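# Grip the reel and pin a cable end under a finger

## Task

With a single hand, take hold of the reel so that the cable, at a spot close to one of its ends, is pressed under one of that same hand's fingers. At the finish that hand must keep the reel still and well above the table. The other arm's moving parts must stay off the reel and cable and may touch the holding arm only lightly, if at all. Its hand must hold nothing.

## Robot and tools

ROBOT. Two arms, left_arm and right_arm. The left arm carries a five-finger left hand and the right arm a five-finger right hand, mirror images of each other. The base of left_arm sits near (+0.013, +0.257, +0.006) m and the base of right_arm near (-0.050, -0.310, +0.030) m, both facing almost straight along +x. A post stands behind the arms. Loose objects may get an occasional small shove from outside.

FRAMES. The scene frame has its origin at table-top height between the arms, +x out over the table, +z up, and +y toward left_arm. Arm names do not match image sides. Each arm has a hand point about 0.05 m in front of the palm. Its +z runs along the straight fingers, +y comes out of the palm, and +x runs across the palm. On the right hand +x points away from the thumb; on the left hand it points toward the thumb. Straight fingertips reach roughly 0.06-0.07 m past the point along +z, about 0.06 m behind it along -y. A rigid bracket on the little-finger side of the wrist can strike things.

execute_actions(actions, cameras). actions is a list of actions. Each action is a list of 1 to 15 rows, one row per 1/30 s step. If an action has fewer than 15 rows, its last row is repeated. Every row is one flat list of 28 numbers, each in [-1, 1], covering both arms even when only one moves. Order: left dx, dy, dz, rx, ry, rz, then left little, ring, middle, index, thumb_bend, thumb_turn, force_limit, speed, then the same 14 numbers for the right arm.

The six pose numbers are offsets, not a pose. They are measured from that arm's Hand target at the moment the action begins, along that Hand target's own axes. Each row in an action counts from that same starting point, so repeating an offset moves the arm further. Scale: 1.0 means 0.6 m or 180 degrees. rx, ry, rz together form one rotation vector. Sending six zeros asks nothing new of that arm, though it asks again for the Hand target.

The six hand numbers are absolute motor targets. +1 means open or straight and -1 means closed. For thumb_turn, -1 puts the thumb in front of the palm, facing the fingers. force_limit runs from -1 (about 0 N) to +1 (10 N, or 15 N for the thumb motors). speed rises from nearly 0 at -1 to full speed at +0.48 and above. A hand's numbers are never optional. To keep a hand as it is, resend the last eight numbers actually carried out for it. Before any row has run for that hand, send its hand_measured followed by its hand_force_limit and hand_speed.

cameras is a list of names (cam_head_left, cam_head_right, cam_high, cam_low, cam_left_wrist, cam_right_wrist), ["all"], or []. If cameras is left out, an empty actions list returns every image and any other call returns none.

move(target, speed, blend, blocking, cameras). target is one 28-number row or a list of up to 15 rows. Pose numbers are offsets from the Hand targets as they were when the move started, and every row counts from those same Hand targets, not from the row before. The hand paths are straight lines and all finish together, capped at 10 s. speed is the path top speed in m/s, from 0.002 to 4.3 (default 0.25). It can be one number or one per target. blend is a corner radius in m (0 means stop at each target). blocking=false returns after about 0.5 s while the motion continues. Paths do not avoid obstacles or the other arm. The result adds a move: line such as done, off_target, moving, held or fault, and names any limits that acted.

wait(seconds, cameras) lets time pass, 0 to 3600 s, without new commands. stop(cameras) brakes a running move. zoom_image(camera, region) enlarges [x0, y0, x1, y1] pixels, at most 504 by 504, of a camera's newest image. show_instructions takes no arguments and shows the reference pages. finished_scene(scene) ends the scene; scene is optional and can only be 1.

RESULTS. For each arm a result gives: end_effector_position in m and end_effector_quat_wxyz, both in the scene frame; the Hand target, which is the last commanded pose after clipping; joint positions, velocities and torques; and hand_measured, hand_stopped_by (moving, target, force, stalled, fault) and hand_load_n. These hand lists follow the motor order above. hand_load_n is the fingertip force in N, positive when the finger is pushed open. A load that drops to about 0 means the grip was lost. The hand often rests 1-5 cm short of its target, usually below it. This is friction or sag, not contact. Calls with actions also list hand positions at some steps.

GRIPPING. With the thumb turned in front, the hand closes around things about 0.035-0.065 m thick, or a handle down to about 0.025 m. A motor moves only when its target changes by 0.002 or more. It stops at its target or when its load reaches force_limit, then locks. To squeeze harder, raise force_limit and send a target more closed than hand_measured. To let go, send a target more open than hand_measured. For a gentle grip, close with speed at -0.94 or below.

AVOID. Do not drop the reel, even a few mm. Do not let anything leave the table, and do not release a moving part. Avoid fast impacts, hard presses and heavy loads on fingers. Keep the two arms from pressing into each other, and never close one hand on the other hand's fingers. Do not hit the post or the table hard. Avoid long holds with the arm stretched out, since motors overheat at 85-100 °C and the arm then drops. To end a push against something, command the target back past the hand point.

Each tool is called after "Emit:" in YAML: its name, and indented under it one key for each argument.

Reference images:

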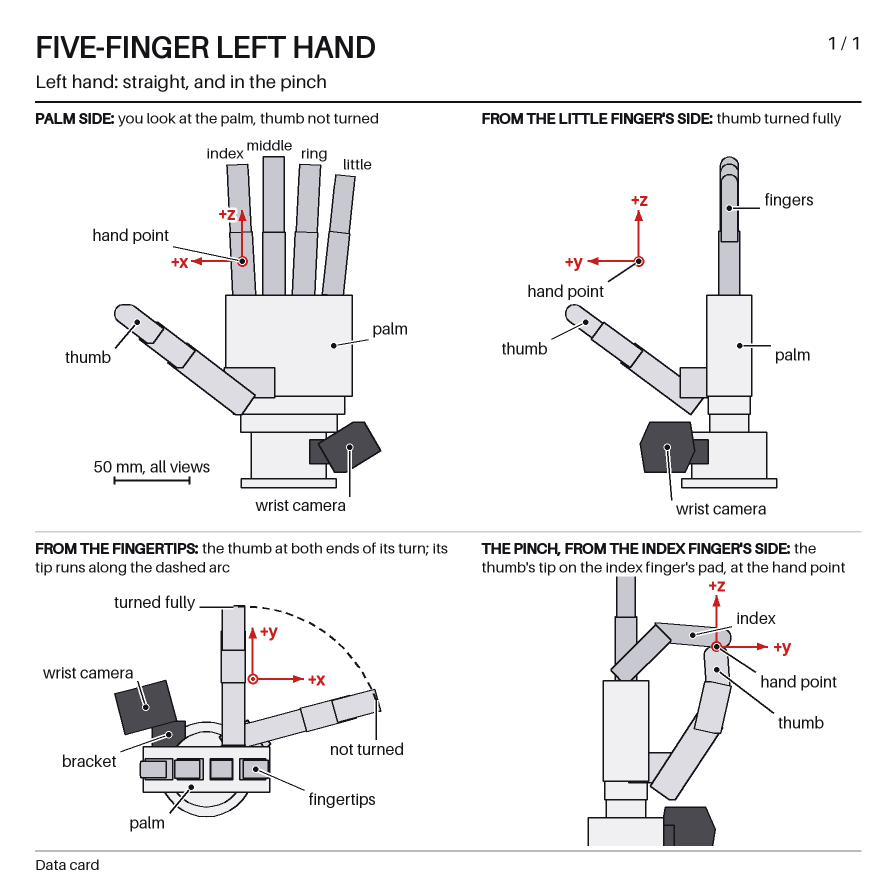

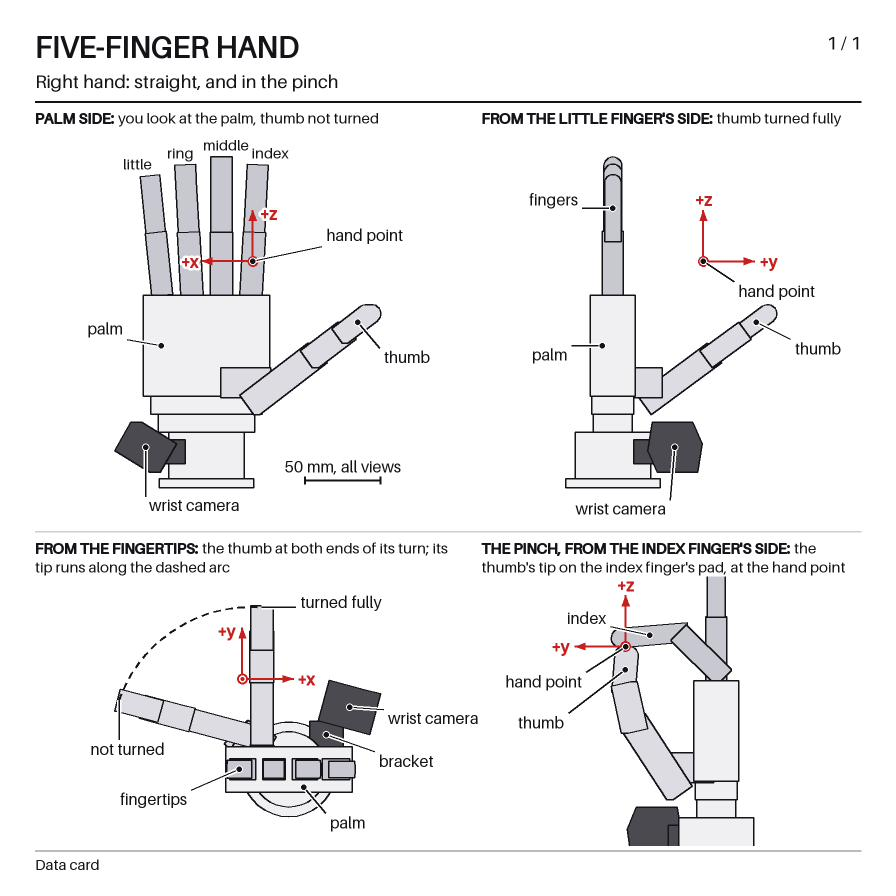

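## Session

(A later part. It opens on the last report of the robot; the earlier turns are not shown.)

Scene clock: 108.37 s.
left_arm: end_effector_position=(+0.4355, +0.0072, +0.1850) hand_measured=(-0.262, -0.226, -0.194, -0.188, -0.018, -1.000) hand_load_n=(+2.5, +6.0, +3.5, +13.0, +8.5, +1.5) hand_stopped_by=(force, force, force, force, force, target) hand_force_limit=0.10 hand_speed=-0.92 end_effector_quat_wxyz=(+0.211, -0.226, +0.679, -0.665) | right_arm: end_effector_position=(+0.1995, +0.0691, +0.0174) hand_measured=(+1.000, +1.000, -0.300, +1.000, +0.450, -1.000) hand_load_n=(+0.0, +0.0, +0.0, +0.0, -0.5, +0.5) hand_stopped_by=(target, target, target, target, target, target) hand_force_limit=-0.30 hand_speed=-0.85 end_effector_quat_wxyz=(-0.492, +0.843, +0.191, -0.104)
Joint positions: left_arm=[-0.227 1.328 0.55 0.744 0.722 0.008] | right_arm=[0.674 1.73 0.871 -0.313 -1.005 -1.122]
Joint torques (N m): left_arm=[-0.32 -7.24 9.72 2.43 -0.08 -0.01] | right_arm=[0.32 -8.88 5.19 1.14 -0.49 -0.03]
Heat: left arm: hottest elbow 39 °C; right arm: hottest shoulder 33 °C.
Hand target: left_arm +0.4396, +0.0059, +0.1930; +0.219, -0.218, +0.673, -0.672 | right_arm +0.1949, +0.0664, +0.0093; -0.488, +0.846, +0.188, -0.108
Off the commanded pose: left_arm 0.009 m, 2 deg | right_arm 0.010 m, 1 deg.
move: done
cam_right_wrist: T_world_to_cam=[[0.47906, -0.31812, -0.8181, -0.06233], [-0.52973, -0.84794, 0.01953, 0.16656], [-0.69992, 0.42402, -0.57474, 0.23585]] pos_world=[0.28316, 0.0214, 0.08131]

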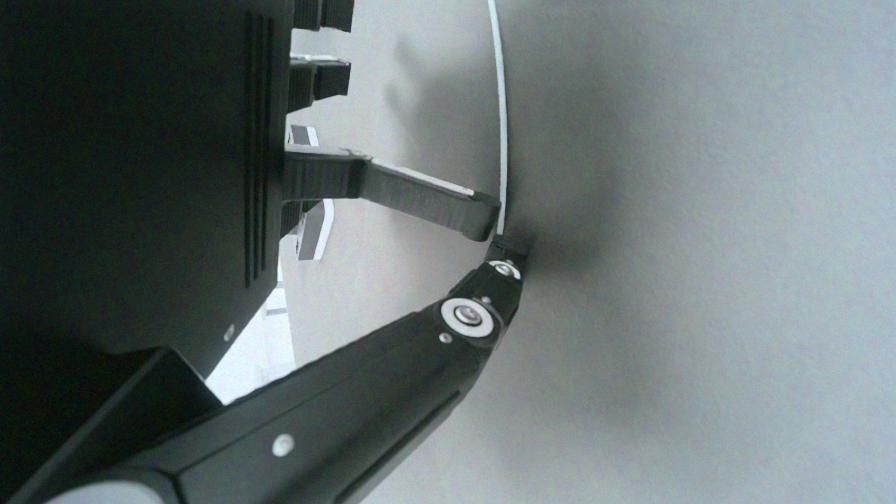

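Emit:
move:
  target: [0,0,0,0,0,0,-0.6,-0.7,-0.7,-0.6,-0.2,-1,0.1,-0.92, 0,0.0072,0.0042,0,0,0,1,1,-0.9,1,0.45,-1,-0.1,-0.92]
  speed: 0.01
  cameras: ["cam_right_wrist"]

Emit:
zoom_image:
  camera: "cam_right_wrist"
  region: [400, 130, 600, 330]

Scene clock: 110.27 s.
left_arm: end_effector_position=(+0.4355, +0.0072, +0.1850) hand_measured=(-0.262, -0.226, -0.194, -0.188, -0.018, -1.000) hand_load_n=(+2.5, +6.0, +3.5, +12.5, +8.5, +1.5) hand_stopped_by=(force, force, force, force, force, target) hand_force_limit=0.10 hand_speed=-0.92 end_effector_quat_wxyz=(+0.211, -0.226, +0.679, -0.665) | right_arm: end_effector_position=(+0.1998, +0.0705, +0.0178) hand_measured=(+1.000, +1.000, -0.522, +1.000, +0.450, -1.000) hand_load_n=(+0.0, +0.0, +4.0, +0.0, +1.5, +1.5) hand_stopped_by=(target, target, force, target, target, target) hand_force_limit=-0.10 hand_speed=-0.92 end_effector_quat_wxyz=(-0.494, +0.842, +0.188, -0.104)
Joint positions: left_arm=[-0.227 1.328 0.55 0.744 0.722 0.008] | right_arm=[0.674 1.732 0.871 -0.303 -1.009 -1.112]
Joint torques (N m): left_arm=[-0.26 -7.24 9.72 2.44 -0.09 -0.01] | right_arm=[0.21 -8.06 4.97 1.25 -0.33 -0.13]
Heat: left arm: hottest elbow 39 °C; right arm: hottest shoulder 33 °C.
Hand target: left_arm +0.4396, +0.0059, +0.1930; +0.219, -0.218, +0.673, -0.672 | right_arm +0.1948, +0.0663, +0.0041; -0.488, +0.846, +0.188, -0.108
Off the commanded pose: left_arm 0.009 m, 2 deg | right_arm 0.015 m, 1 deg.
move: off_target (right_arm)
cam_right_wrist: T_world_to_cam=[[0.47446, -0.31625, -0.82151, -0.0609], [-0.53234, -0.84633, 0.01835, 0.16825], [-0.70107, 0.42861, -0.56991, 0.23551]] pos_world=[0.28357, 0.02219, 0.0811]

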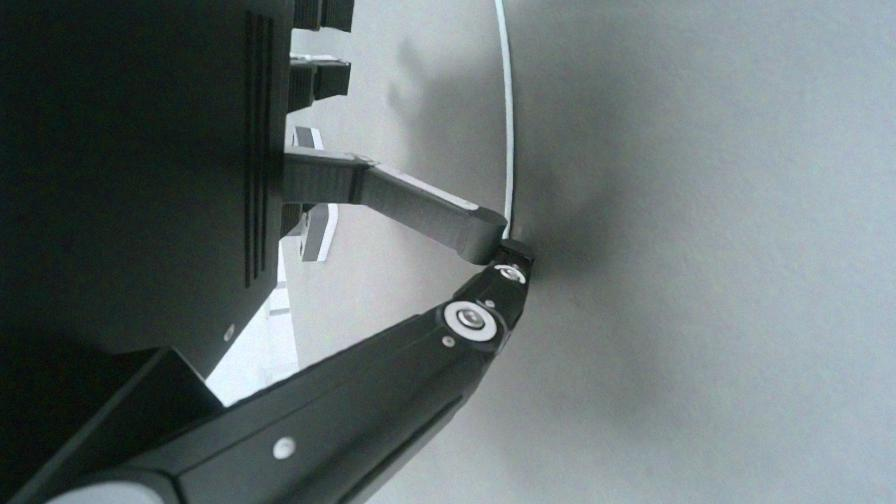

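Scaled by 2.520 from the camera's image (finer frame: 1280x720).

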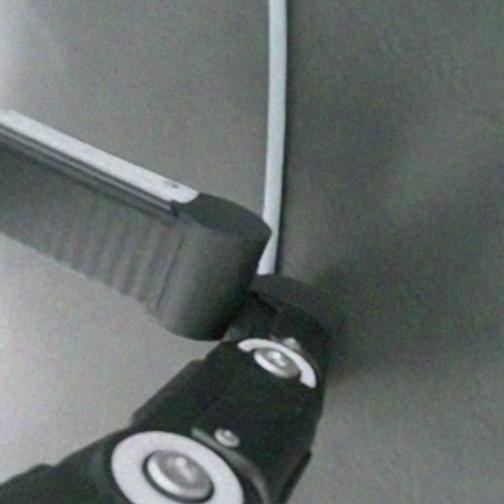

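Emit:
move:
  target: [0,0,0,0,0,0,-0.6,-0.7,-0.7,-0.6,-0.2,-1,0.1,-0.92, 0,-0.05,-0.029,0,0,0,1,1,-0.9,1,0.45,-1,-0.1,-0.92]
  speed: 0.03
  cameras: ["cam_right_wrist","cam_head_left"]

Emit:
zoom_image:
  camera: "cam_right_wrist"
  region: [400, 130, 600, 330]

Scene clock: 112.50 s.
left_arm: end_effector_position=(+0.4355, +0.0072, +0.1850) hand_measured=(-0.262, -0.226, -0.194, -0.188, -0.018, -1.000) hand_load_n=(+2.5, +6.5, +3.5, +12.5, +8.5, +1.5) hand_stopped_by=(force, force, force, force, force, target) hand_force_limit=0.10 hand_speed=-0.92 end_effector_quat_wxyz=(+0.211, -0.226, +0.679, -0.665) | right_arm: end_effector_position=(+0.1923, +0.0635, +0.0318) hand_measured=(+1.000, +1.000, -0.522, +1.000, +0.450, -1.000) hand_load_n=(+0.0, +0.0, +3.0, +0.0, +3.0, +0.5) hand_stopped_by=(target, target, force, target, target, target) hand_force_limit=-0.10 hand_speed=-0.92 end_effector_quat_wxyz=(-0.486, +0.847, +0.181, -0.115)
Joint positions: left_arm=[-0.227 1.328 0.55 0.744 0.722 0.008] | right_arm=[0.674 1.69 0.871 -0.378 -1.002 -1.112]
Joint torques (N m): left_arm=[-0.32 -7.3 9.72 2.43 -0.09 -0.01] | right_arm=[0.26 -10.52 7.01 0.38 -0.58 -0.12]
Heat: left arm: hottest elbow 39 °C; right arm: hottest shoulder 33 °C.
Hand target: left_arm +0.4396, +0.0059, +0.1930; +0.219, -0.218, +0.673, -0.672 | right_arm +0.1948, +0.0664, +0.0388; -0.488, +0.846, +0.188, -0.108
Off the commanded pose: left_arm 0.009 m, 2 deg | right_arm 0.008 m, 1 deg.
move: done
cam_right_wrist: T_world_to_cam=[[0.456, -0.33771, -0.82342, -0.04306], [-0.53339, -0.84434, 0.0509, 0.15716], [-0.71244, 0.41599, -0.56515, 0.24411]] pos_world=[0.27738, 0.01661, 0.0945]
Images, in order (width x height): cam_head_left 896x504, cam_right_wrist 896x504.

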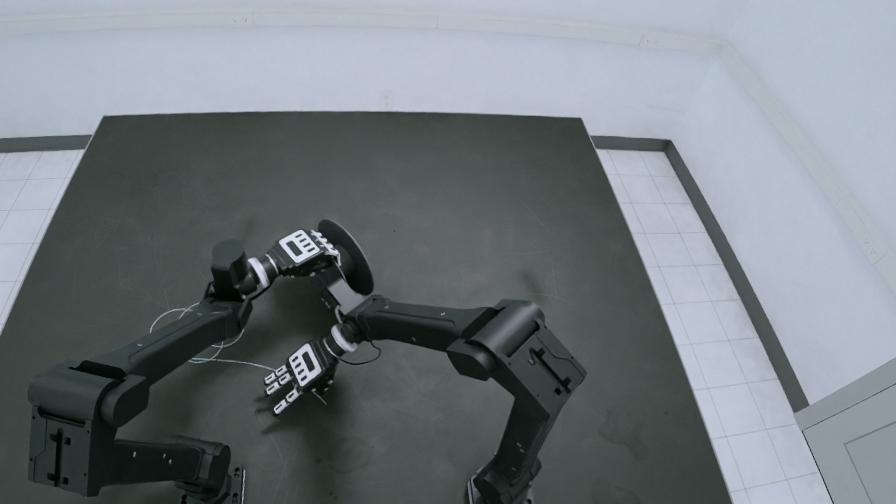

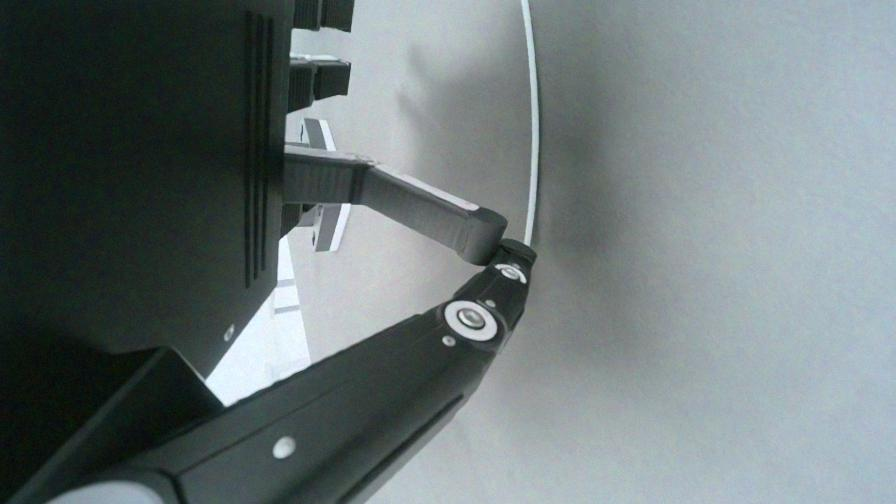

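Scaled by 2.520 from the camera's image (finer frame: 1280x720).

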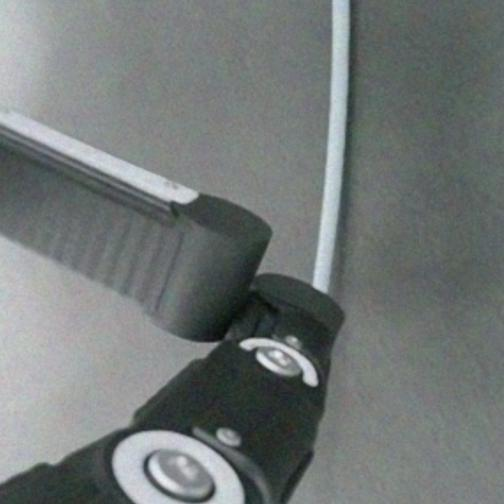

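Emit:
execute_actions:
  actions: []
  cameras: ["cam_high","cam_head_right","cam_head_left"]

Emit:
zoom_image:
  camera: "cam_high"
  region: [475, 290, 575, 420]

Emit:
zoom_image:
  camera: "cam_high"
  region: [515, 315, 565, 365]

Scene clock: 121.17 s.
left_arm: end_effector_position=(+0.4355, +0.0072, +0.1850) hand_measured=(-0.262, -0.226, -0.194, -0.188, -0.018, -1.000) hand_load_n=(+2.5, +6.0, +3.5, +12.5, +8.5, +1.5) hand_stopped_by=(force, force, force, force, force, target) hand_force_limit=0.10 hand_speed=-0.92 end_effector_quat_wxyz=(+0.211, -0.226, +0.679, -0.665) | right_arm: end_effector_position=(+0.1923, +0.0635, +0.0318) hand_measured=(+1.000, +1.000, -0.522, +1.000, +0.450, -1.000) hand_load_n=(+0.0, +0.0, +2.5, +0.0, +3.0, +0.5) hand_stopped_by=(target, target, force, target, target, target) hand_force_limit=-0.10 hand_speed=-0.92 end_effector_quat_wxyz=(-0.486, +0.847, +0.181, -0.115)
Joint positions: left_arm=[-0.227 1.328 0.55 0.744 0.722 0.008] | right_arm=[0.674 1.69 0.871 -0.378 -1.002 -1.112]
Joint velocities: within noise
Joint torques (N m): left_arm=[-0.32 -7.24 9.74 2.41 -0.09 -0.01] | right_arm=[0.32 -10.46 6.99 0.39 -0.58 -0.11]
Motor temperatures (°C): left_arm=[30 24 39 29 28 30] | right_arm=[29 33 32 28 24 25]
Heat: left arm: hottest elbow 39 °C; right arm: hottest shoulder 33 °C.
Hand target: left_arm +0.4396, +0.0059, +0.1930; +0.219, -0.218, +0.673, -0.672 | right_arm +0.1948, +0.0664, +0.0388; -0.488, +0.846, +0.188, -0.108
Off the commanded pose: left_arm 0.009 m, 2 deg | right_arm 0.008 m, 1 deg.
Images, in order (width x height): cam_head_left 896x504, cam_head_right 896x504, cam_high 896x504.

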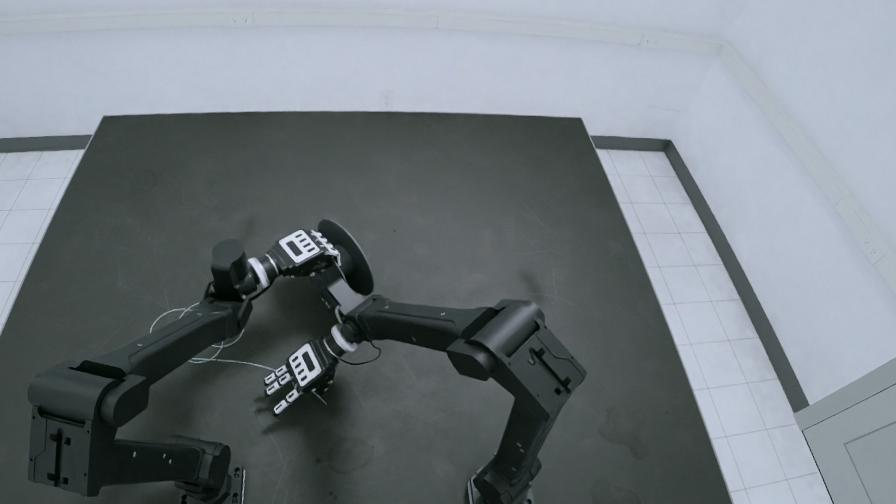

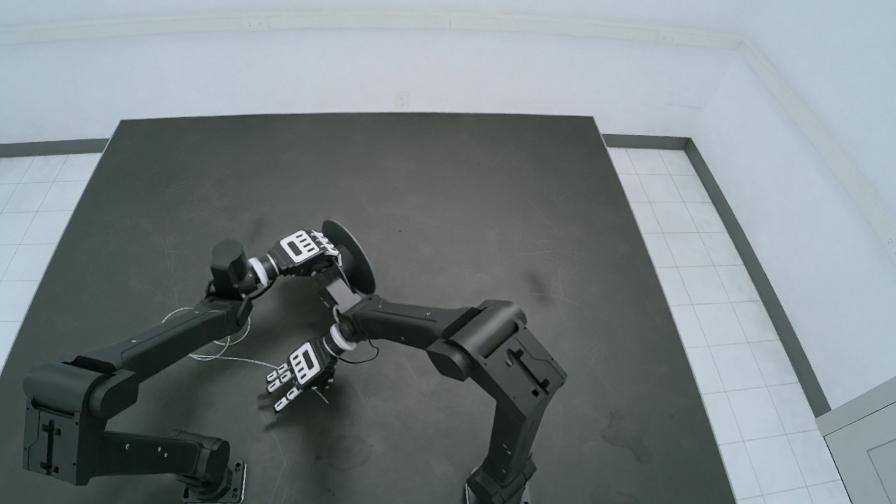

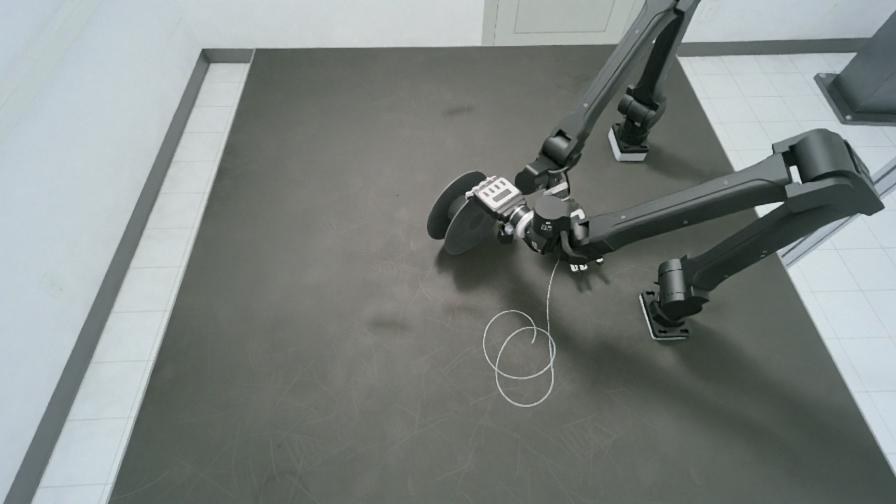

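Scaled by 3.877 from the camera's image (finer frame: 1280x720).

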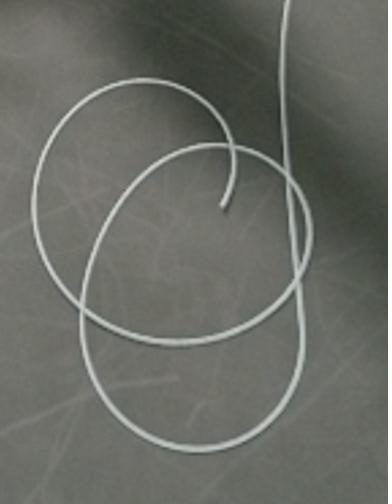

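Scaled by 10.080 from the camera's image (finer frame: 1280x720).

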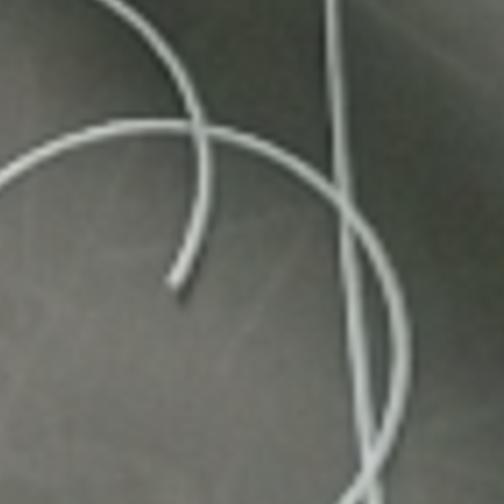

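Emit:
move:
  target: [0,0,0,0,0,0,-0.6,-0.7,-0.7,-0.6,-0.2,-1,0.1,-0.92, 0,0.0083,-0.0143,0,0,0,1,1,-0.1,1,0.25,-1,-0.1,-0.5]
  speed: 0.05
  cameras: ["cam_right_wrist"]

Scene clock: 144.00 s.
left_arm: end_effector_position=(+0.4355, +0.0072, +0.1850) hand_measured=(-0.262, -0.226, -0.194, -0.188, -0.018, -1.000) hand_load_n=(+2.5, +6.0, +3.5, +12.5, +8.5, +1.0) hand_stopped_by=(force, force, force, force, force, target) hand_force_limit=0.10 hand_speed=-0.92 end_effector_quat_wxyz=(+0.211, -0.226, +0.679, -0.665) | right_arm: end_effector_position=(+0.1933, +0.0558, +0.0302) hand_measured=(+1.000, +1.000, -0.100, +1.000, +0.410, -1.000) hand_load_n=(+0.0, +0.0, +0.0, +0.0, +0.0, +0.0) hand_stopped_by=(target, target, target, target, force, target) hand_force_limit=-0.10 hand_speed=-0.50 end_effector_quat_wxyz=(-0.482, +0.849, +0.182, -0.117)
Joint positions: left_arm=[-0.227 1.328 0.55 0.744 0.722 0.008] | right_arm=[0.66 1.689 0.871 -0.414 -1.003 -1.148]
Joint torques (N m): left_arm=[-0.32 -7.24 9.73 2.43 -0.1 -0.01] | right_arm=[-0.62 -10.7 7.01 0.34 -0.88 -0.15]
Heat: left arm: hottest elbow 39 °C; right arm: hottest shoulder 32 °C.
Hand target: left_arm +0.4396, +0.0059, +0.1930; +0.219, -0.218, +0.673, -0.672 | right_arm +0.1991, +0.0573, +0.0389; -0.488, +0.846, +0.188, -0.108
Off the commanded pose: left_arm 0.009 m, 2 deg | right_arm 0.010 m, 1 deg.
move: done
cam_right_wrist: T_world_to_cam=[[0.45709, -0.34266, -0.82077, -0.04748], [-0.52973, -0.84616, 0.05825, 0.15045], [-0.71446, 0.40816, -0.56829, 0.24799]] pos_world=[0.27858, 0.00981, 0.0932]

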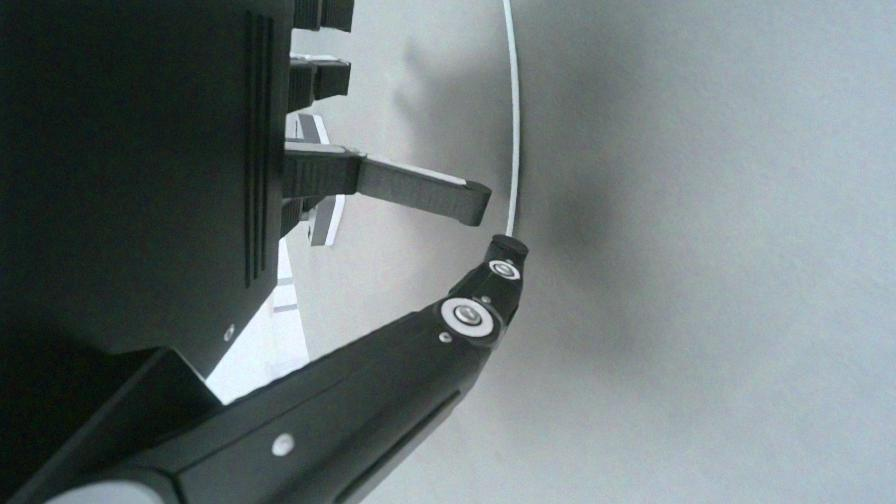

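Emit:
move:
  target: [0,0,0,0,0,0,-0.6,-0.7,-0.7,-0.6,-0.2,-1,0.1,-0.92, 0,0.0245,0.0142,0,0,0,1,1,-0.1,1,0.245,-1,-0.1,-0.5]
  speed: 0.04
  cameras: ["cam_right_wrist"]

Emit:
zoom_image:
  camera: "cam_right_wrist"
  region: [400, 130, 600, 330]

Scene clock: 146.43 s.
left_arm: end_effector_position=(+0.4355, +0.0072, +0.1850) hand_measured=(-0.262, -0.226, -0.194, -0.188, -0.018, -1.000) hand_load_n=(+2.5, +6.5, +3.5, +12.5, +8.5, +1.5) hand_stopped_by=(force, force, force, force, force, target) hand_force_limit=0.10 hand_speed=-0.92 end_effector_quat_wxyz=(+0.211, -0.226, +0.679, -0.665) | right_arm: end_effector_position=(+0.1963, +0.0581, +0.0238) hand_measured=(+1.000, +1.000, -0.100, +1.000, +0.246, -1.000) hand_load_n=(+0.0, +0.0, +0.0, +0.0, +0.0, +0.0) hand_stopped_by=(target, target, target, target, target, target) hand_force_limit=-0.10 hand_speed=-0.50 end_effector_quat_wxyz=(-0.484, +0.848, +0.185, -0.113)
Joint positions: left_arm=[-0.227 1.328 0.55 0.744 0.722 0.008] | right_arm=[0.66 1.707 0.871 -0.387 -1.003 -1.149]
Joint torques (N m): left_arm=[-0.38 -7.24 9.72 2.43 -0.09 -0.01] | right_arm=[-0.62 -9.17 5.96 1.11 -0.88 -0.15]
Heat: left arm: hottest elbow 39 °C; right arm: hottest shoulder 32 °C.
Hand target: left_arm +0.4396, +0.0059, +0.1930; +0.219, -0.218, +0.673, -0.672 | right_arm +0.1991, +0.0573, +0.0218; -0.488, +0.846, +0.188, -0.108
Off the commanded pose: left_arm 0.009 m, 2 deg | right_arm 0.004 m, 1 deg.
move: done
cam_right_wrist: T_world_to_cam=[[0.46459, -0.33656, -0.81908, -0.05513], [-0.52943, -0.84701, 0.04774, 0.15456], [-0.70983, 0.41146, -0.5717, 0.24461]] pos_world=[0.28108, 0.01171, 0.0873]

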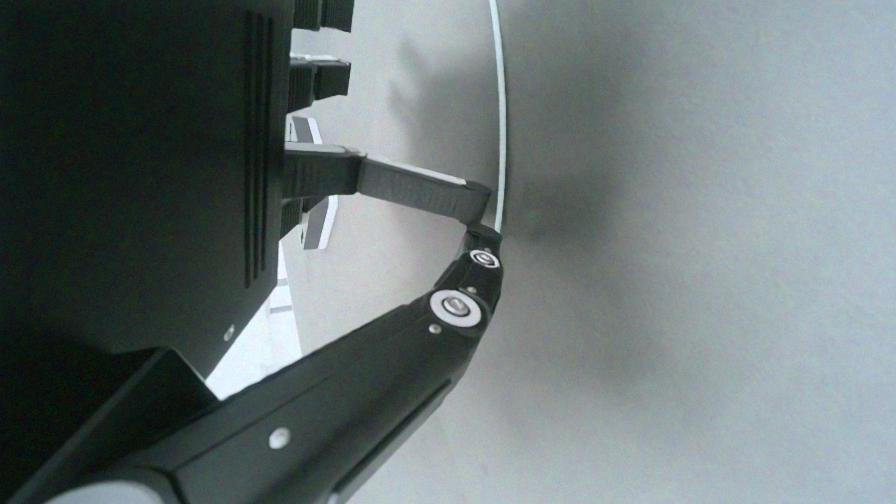

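Scaled by 2.520 from the camera's image (finer frame: 1280x720).

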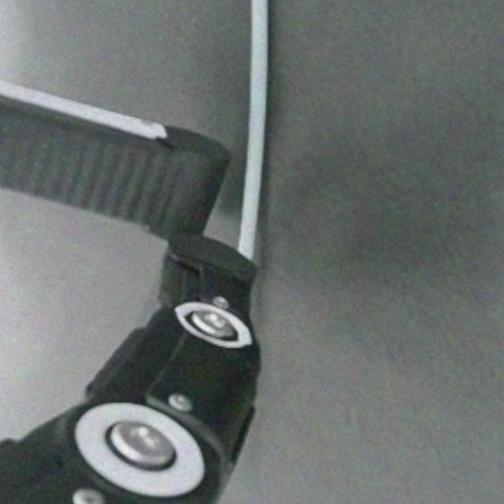

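Emit:
move:
  target: [0,0,0,0,0,0,-0.6,-0.7,-0.7,-0.6,-0.2,-1,0.1,-0.92, 0,0.0154,0.0127,0,0,0,1,1,-0.25,1,0.245,-1,-0.1,-0.7]
  speed: 0.03
  cameras: ["cam_right_wrist"]

Emit:
zoom_image:
  camera: "cam_right_wrist"
  region: [400, 130, 600, 330]

Scene clock: 148.23 s.
left_arm: end_effector_position=(+0.4355, +0.0072, +0.1850) hand_measured=(-0.262, -0.226, -0.194, -0.188, -0.018, -1.000) hand_load_n=(+2.5, +6.0, +3.5, +12.5, +8.5, +1.5) hand_stopped_by=(force, force, force, force, force, target) hand_force_limit=0.10 hand_speed=-0.92 end_effector_quat_wxyz=(+0.211, -0.226, +0.679, -0.665) | right_arm: end_effector_position=(+0.1987, +0.0612, +0.0184) hand_measured=(+1.000, +1.000, -0.250, +1.000, +0.246, -1.000) hand_load_n=(+0.0, +0.0, +0.0, +0.0, +0.5, +0.0) hand_stopped_by=(target, target, target, target, target, target) hand_force_limit=-0.10 hand_speed=-0.70 end_effector_quat_wxyz=(-0.489, +0.844, +0.188, -0.109)
Joint positions: left_arm=[-0.227 1.328 0.55 0.744 0.722 0.008] | right_arm=[0.66 1.724 0.869 -0.352 -1.01 -1.148]
Joint torques (N m): left_arm=[-0.32 -7.24 9.69 2.43 -0.08 -0.01] | right_arm=[-0.21 -8.41 5.46 1.37 -0.55 -0.09]
Heat: left arm: hottest elbow 39 °C; right arm: hottest shoulder 32 °C.
Hand target: left_arm +0.4396, +0.0059, +0.1930; +0.219, -0.218, +0.673, -0.672 | right_arm +0.1983, +0.0591, +0.0100; -0.488, +0.846, +0.188, -0.108
Off the commanded pose: left_arm 0.009 m, 2 deg | right_arm 0.009 m, 0 deg.
move: done
cam_right_wrist: T_world_to_cam=[[0.47137, -0.32399, -0.82027, -0.06176], [-0.52814, -0.84857, 0.03166, 0.15888], [-0.70631, 0.4183, -0.5711, 0.24076]] pos_world=[0.28307, 0.0141, 0.0818]

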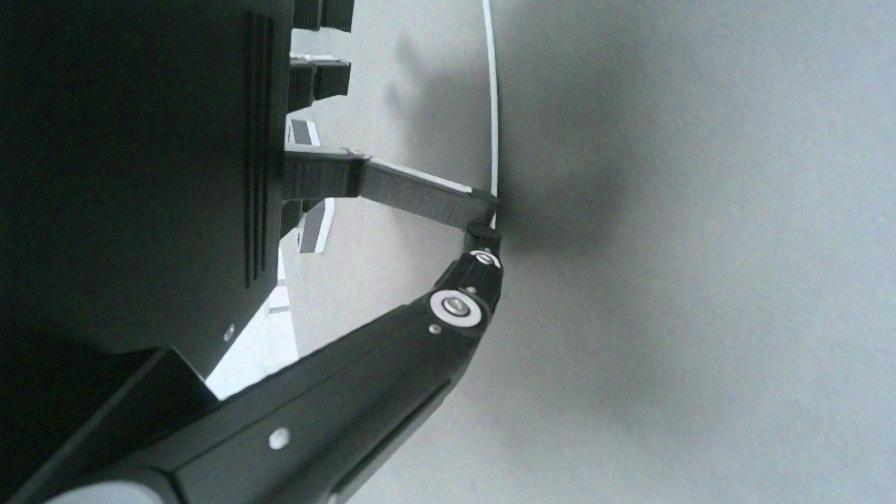

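Scaled by 2.520 from the camera's image (finer frame: 1280x720).

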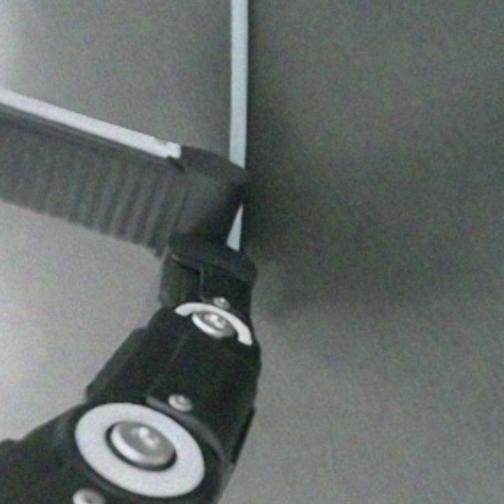

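Emit:
move:
  target: [0,0,0,0,0,0,-0.6,-0.7,-0.7,-0.6,-0.2,-1,0.1,-0.92, 0,0.0101,0.0058,0,0,0,1,1,-0.95,1,0.245,-1,0.2,-0.88]
  speed: 0.015
  cameras: ["cam_right_wrist"]

Emit:
zoom_image:
  camera: "cam_right_wrist"
  region: [400, 130, 600, 330]

Scene clock: 149.43 s.
left_arm: end_effector_position=(+0.4355, +0.0072, +0.1850) hand_measured=(-0.262, -0.226, -0.194, -0.188, -0.018, -1.000) hand_load_n=(+2.5, +6.0, +3.5, +13.0, +8.5, +1.5) hand_stopped_by=(force, force, force, force, force, target) hand_force_limit=0.10 hand_speed=-0.92 end_effector_quat_wxyz=(+0.211, -0.226, +0.679, -0.665) | right_arm: end_effector_position=(+0.1981, +0.0622, +0.0169) hand_measured=(+1.000, +1.000, -0.290, +1.000, +0.246, -1.000) hand_load_n=(+0.0, +0.0, +7.0, +0.0, +1.5, +0.0) hand_stopped_by=(target, target, force, target, target, target) hand_force_limit=0.20 hand_speed=-0.88 end_effector_quat_wxyz=(-0.492, +0.843, +0.187, -0.110)
Joint positions: left_arm=[-0.227 1.328 0.55 0.744 0.722 0.008] | right_arm=[0.66 1.729 0.866 -0.337 -1.016 -1.14]
Joint torques (N m): left_arm=[-0.32 -7.3 9.72 2.44 -0.09 -0.01] | right_arm=[-0.26 -7.59 5.34 1.52 -0.3 -0.17]
Heat: left arm: hottest elbow 39 °C; right arm: hottest shoulder 32 °C.
Hand target: left_arm +0.4396, +0.0059, +0.1930; +0.219, -0.218, +0.673, -0.672 | right_arm +0.1983, +0.0591, +0.0030; -0.488, +0.846, +0.188, -0.108
Off the commanded pose: left_arm 0.009 m, 2 deg | right_arm 0.014 m, 1 deg.
move: off_target (right_arm)
cam_right_wrist: T_world_to_cam=[[0.46755, -0.31991, -0.82405, -0.06193], [-0.52939, -0.84789, 0.0288, 0.15964], [-0.70792, 0.42277, -0.56579, 0.23902]] pos_world=[0.28267, 0.0145, 0.0796]

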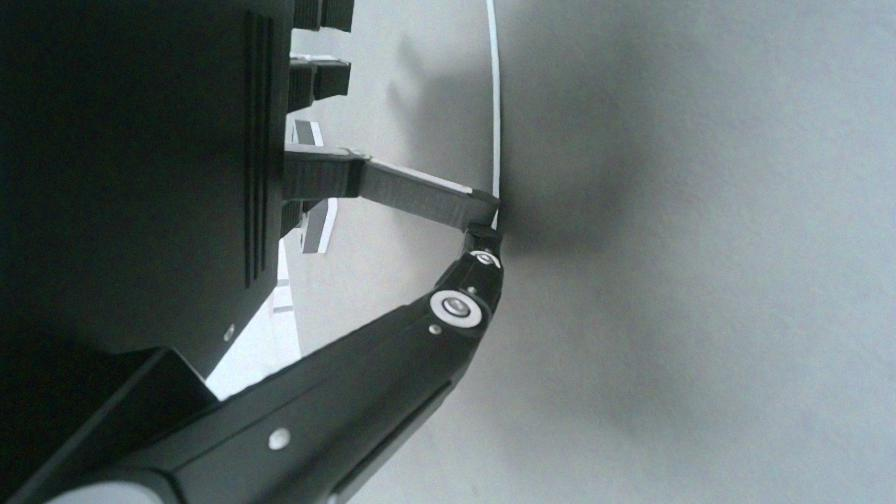

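Scaled by 2.520 from the camera's image (finer frame: 1280x720).

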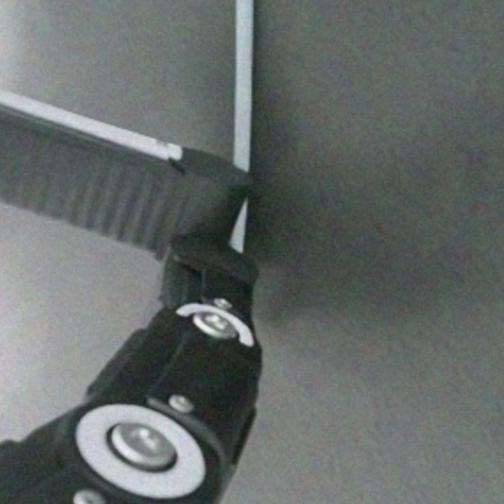

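Emit:
move:
  target: [0,0,0,0,0,0,-0.6,-0.7,-0.7,-0.6,-0.2,-1,0.1,-0.92, 0,-0.05,-0.029,0,0,0,1,1,-0.95,1,0.245,-1,0.2,-0.88]
  speed: 0.04
  cameras: ["cam_right_wrist"]

Emit:
zoom_image:
  camera: "cam_right_wrist"
  region: [400, 130, 600, 330]

Scene clock: 151.30 s.
left_arm: end_effector_position=(+0.4355, +0.0072, +0.1850) hand_measured=(-0.262, -0.226, -0.194, -0.188, -0.018, -1.000) hand_load_n=(+2.5, +6.0, +3.5, +12.5, +8.5, +1.5) hand_stopped_by=(force, force, force, force, force, target) hand_force_limit=0.10 hand_speed=-0.92 end_effector_quat_wxyz=(+0.211, -0.226, +0.679, -0.665) | right_arm: end_effector_position=(+0.1919, +0.0560, +0.0301) hand_measured=(+1.000, +1.000, -0.290, +1.000, +0.246, -1.000) hand_load_n=(+0.5, -0.5, +7.5, +0.0, +1.0, +0.0) hand_stopped_by=(target, target, force, target, target, target) hand_force_limit=0.20 hand_speed=-0.88 end_effector_quat_wxyz=(-0.485, +0.847, +0.181, -0.118)
Joint positions: left_arm=[-0.227 1.328 0.55 0.744 0.722 0.008] | right_arm=[0.66 1.689 0.866 -0.404 -1.009 -1.142]
Joint torques (N m): left_arm=[-0.32 -7.24 9.73 2.43 -0.09 -0.01] | right_arm=[-0.21 -10.34 7.35 0.31 -0.6 -0.13]
Heat: left arm: hottest elbow 39 °C; right arm: hottest shoulder 32 °C.
Hand target: left_arm +0.4396, +0.0059, +0.1930; +0.219, -0.218, +0.673, -0.672 | right_arm +0.1983, +0.0590, +0.0378; -0.488, +0.846, +0.188, -0.108
Off the commanded pose: left_arm 0.009 m, 2 deg | right_arm 0.010 m, 1 deg.
move: done
cam_right_wrist: T_world_to_cam=[[0.45403, -0.33812, -0.82433, -0.04641], [-0.53003, -0.84618, 0.05515, 0.1501], [-0.71619, 0.41188, -0.56341, 0.24694]] pos_world=[0.27748, 0.00961, 0.0926]

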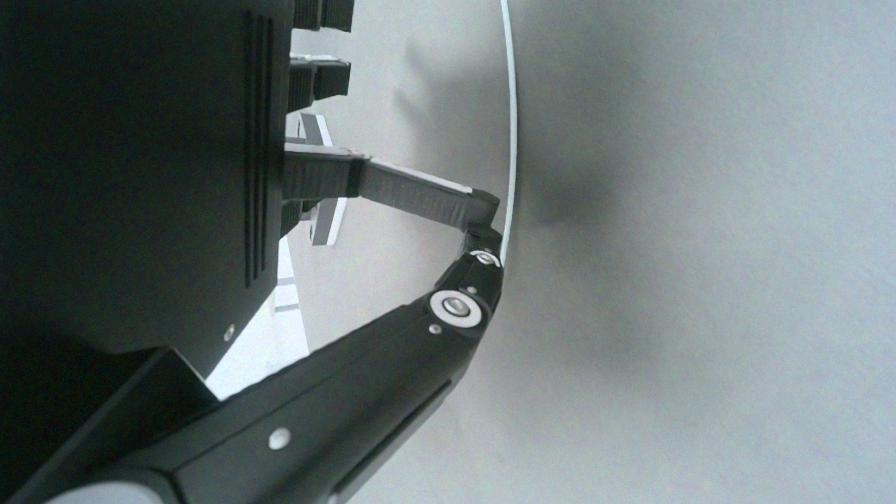

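Scaled by 2.520 from the camera's image (finer frame: 1280x720).

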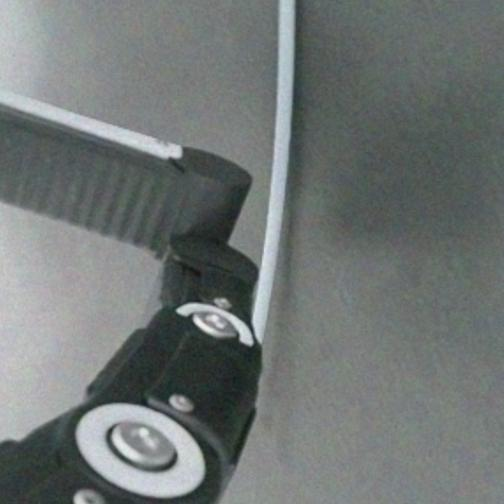

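Emit:
move:
  target: [0,0,0,0,0,0,0.2,0.2,0.2,0.2,0.4,-1,0,-0.8, 0,-0.1,-0.058,0,0,0,1,1,-0.95,1,0.245,-1,0.2,-0.88]
  speed: 0.06
  cameras: ["cam_left_wrist","cam_low"]

Scene clock: 160.20 s.
left_arm: end_effector_position=(+0.4365, +0.0069, +0.1880) hand_measured=(+0.200, +0.200, +0.200, +0.200, +0.400, -1.000) hand_load_n=(+0.0, +0.0, +0.0, -0.5, +0.0, +0.0) hand_stopped_by=(target, target, target, target, target, target) hand_force_limit=0.00 hand_speed=-0.80 end_effector_quat_wxyz=(+0.216, -0.222, +0.677, -0.668) | right_arm: end_effector_position=(+0.1806, +0.0472, +0.0888) hand_measured=(+1.000, +1.000, -0.290, +1.000, +0.246, -1.000) hand_load_n=(+0.0, +0.0, +7.5, +0.0, +1.0, +0.0) hand_stopped_by=(target, target, force, target, target, target) hand_force_limit=0.20 hand_speed=-0.88 end_effector_quat_wxyz=(-0.479, +0.851, +0.174, -0.131)
Joint positions: left_arm=[-0.227 1.328 0.55 0.759 0.722 0.008] | right_arm=[0.66 1.554 0.899 -0.605 -1.008 -1.142]
Joint torques (N m): left_arm=[-0.32 -7.24 9.74 1.87 -0.1 -0.01] | right_arm=[-0.32 -9.35 11.17 0.25 -0.62 -0.13]
Heat: left arm: hottest elbow 39 °C; right arm: hottest shoulder 32 °C.
Hand target: left_arm +0.4396, +0.0059, +0.1931; +0.219, -0.218, +0.673, -0.672 | right_arm +0.1983, +0.0590, +0.1070; -0.488, +0.846, +0.187, -0.108
Off the commanded pose: left_arm 0.006 m, 1 deg | right_arm 0.028 m, 3 deg.
move: off_target (right_arm)
cam_left_wrist: T_world_to_cam=[[-0.17586, -0.19506, 0.9649, -0.10077], [-0.97388, -0.10855, -0.19944, 0.46683], [0.14364, -0.97477, -0.17087, 0.09445]] pos_world=[0.42334, 0.12309, 0.20647]
Images, in order (width x height): cam_low 896x504, cam_left_wrist 896x504.

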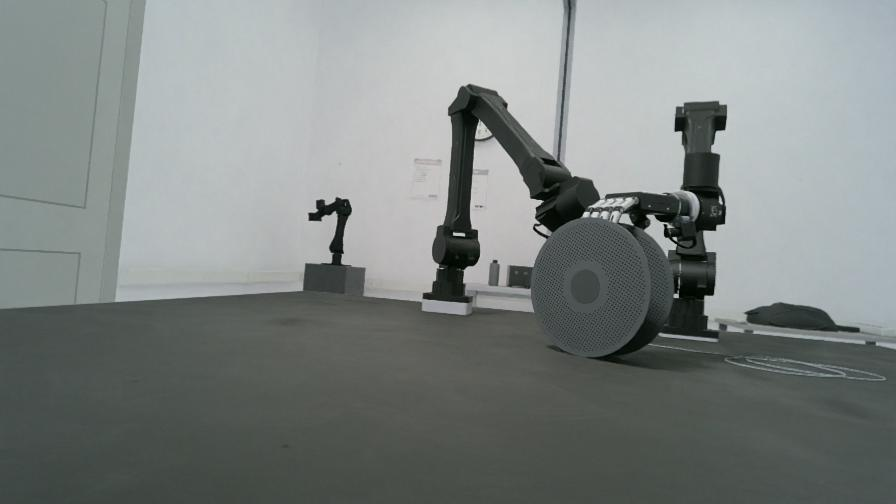

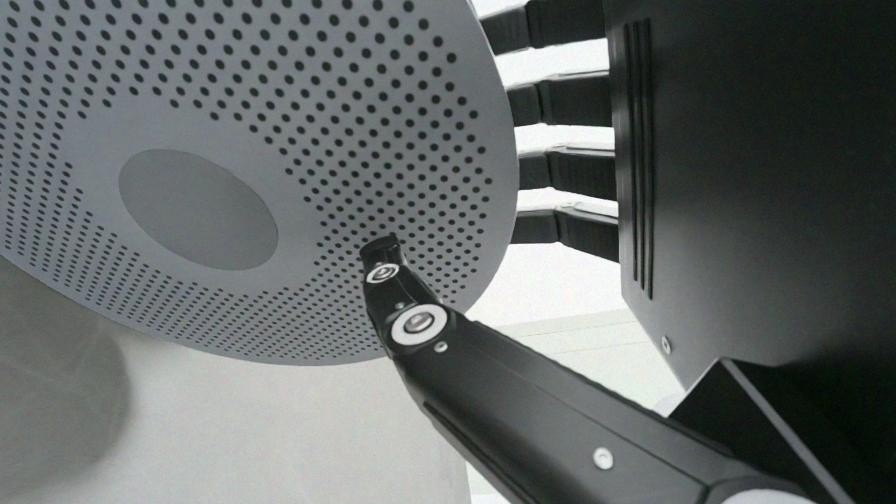

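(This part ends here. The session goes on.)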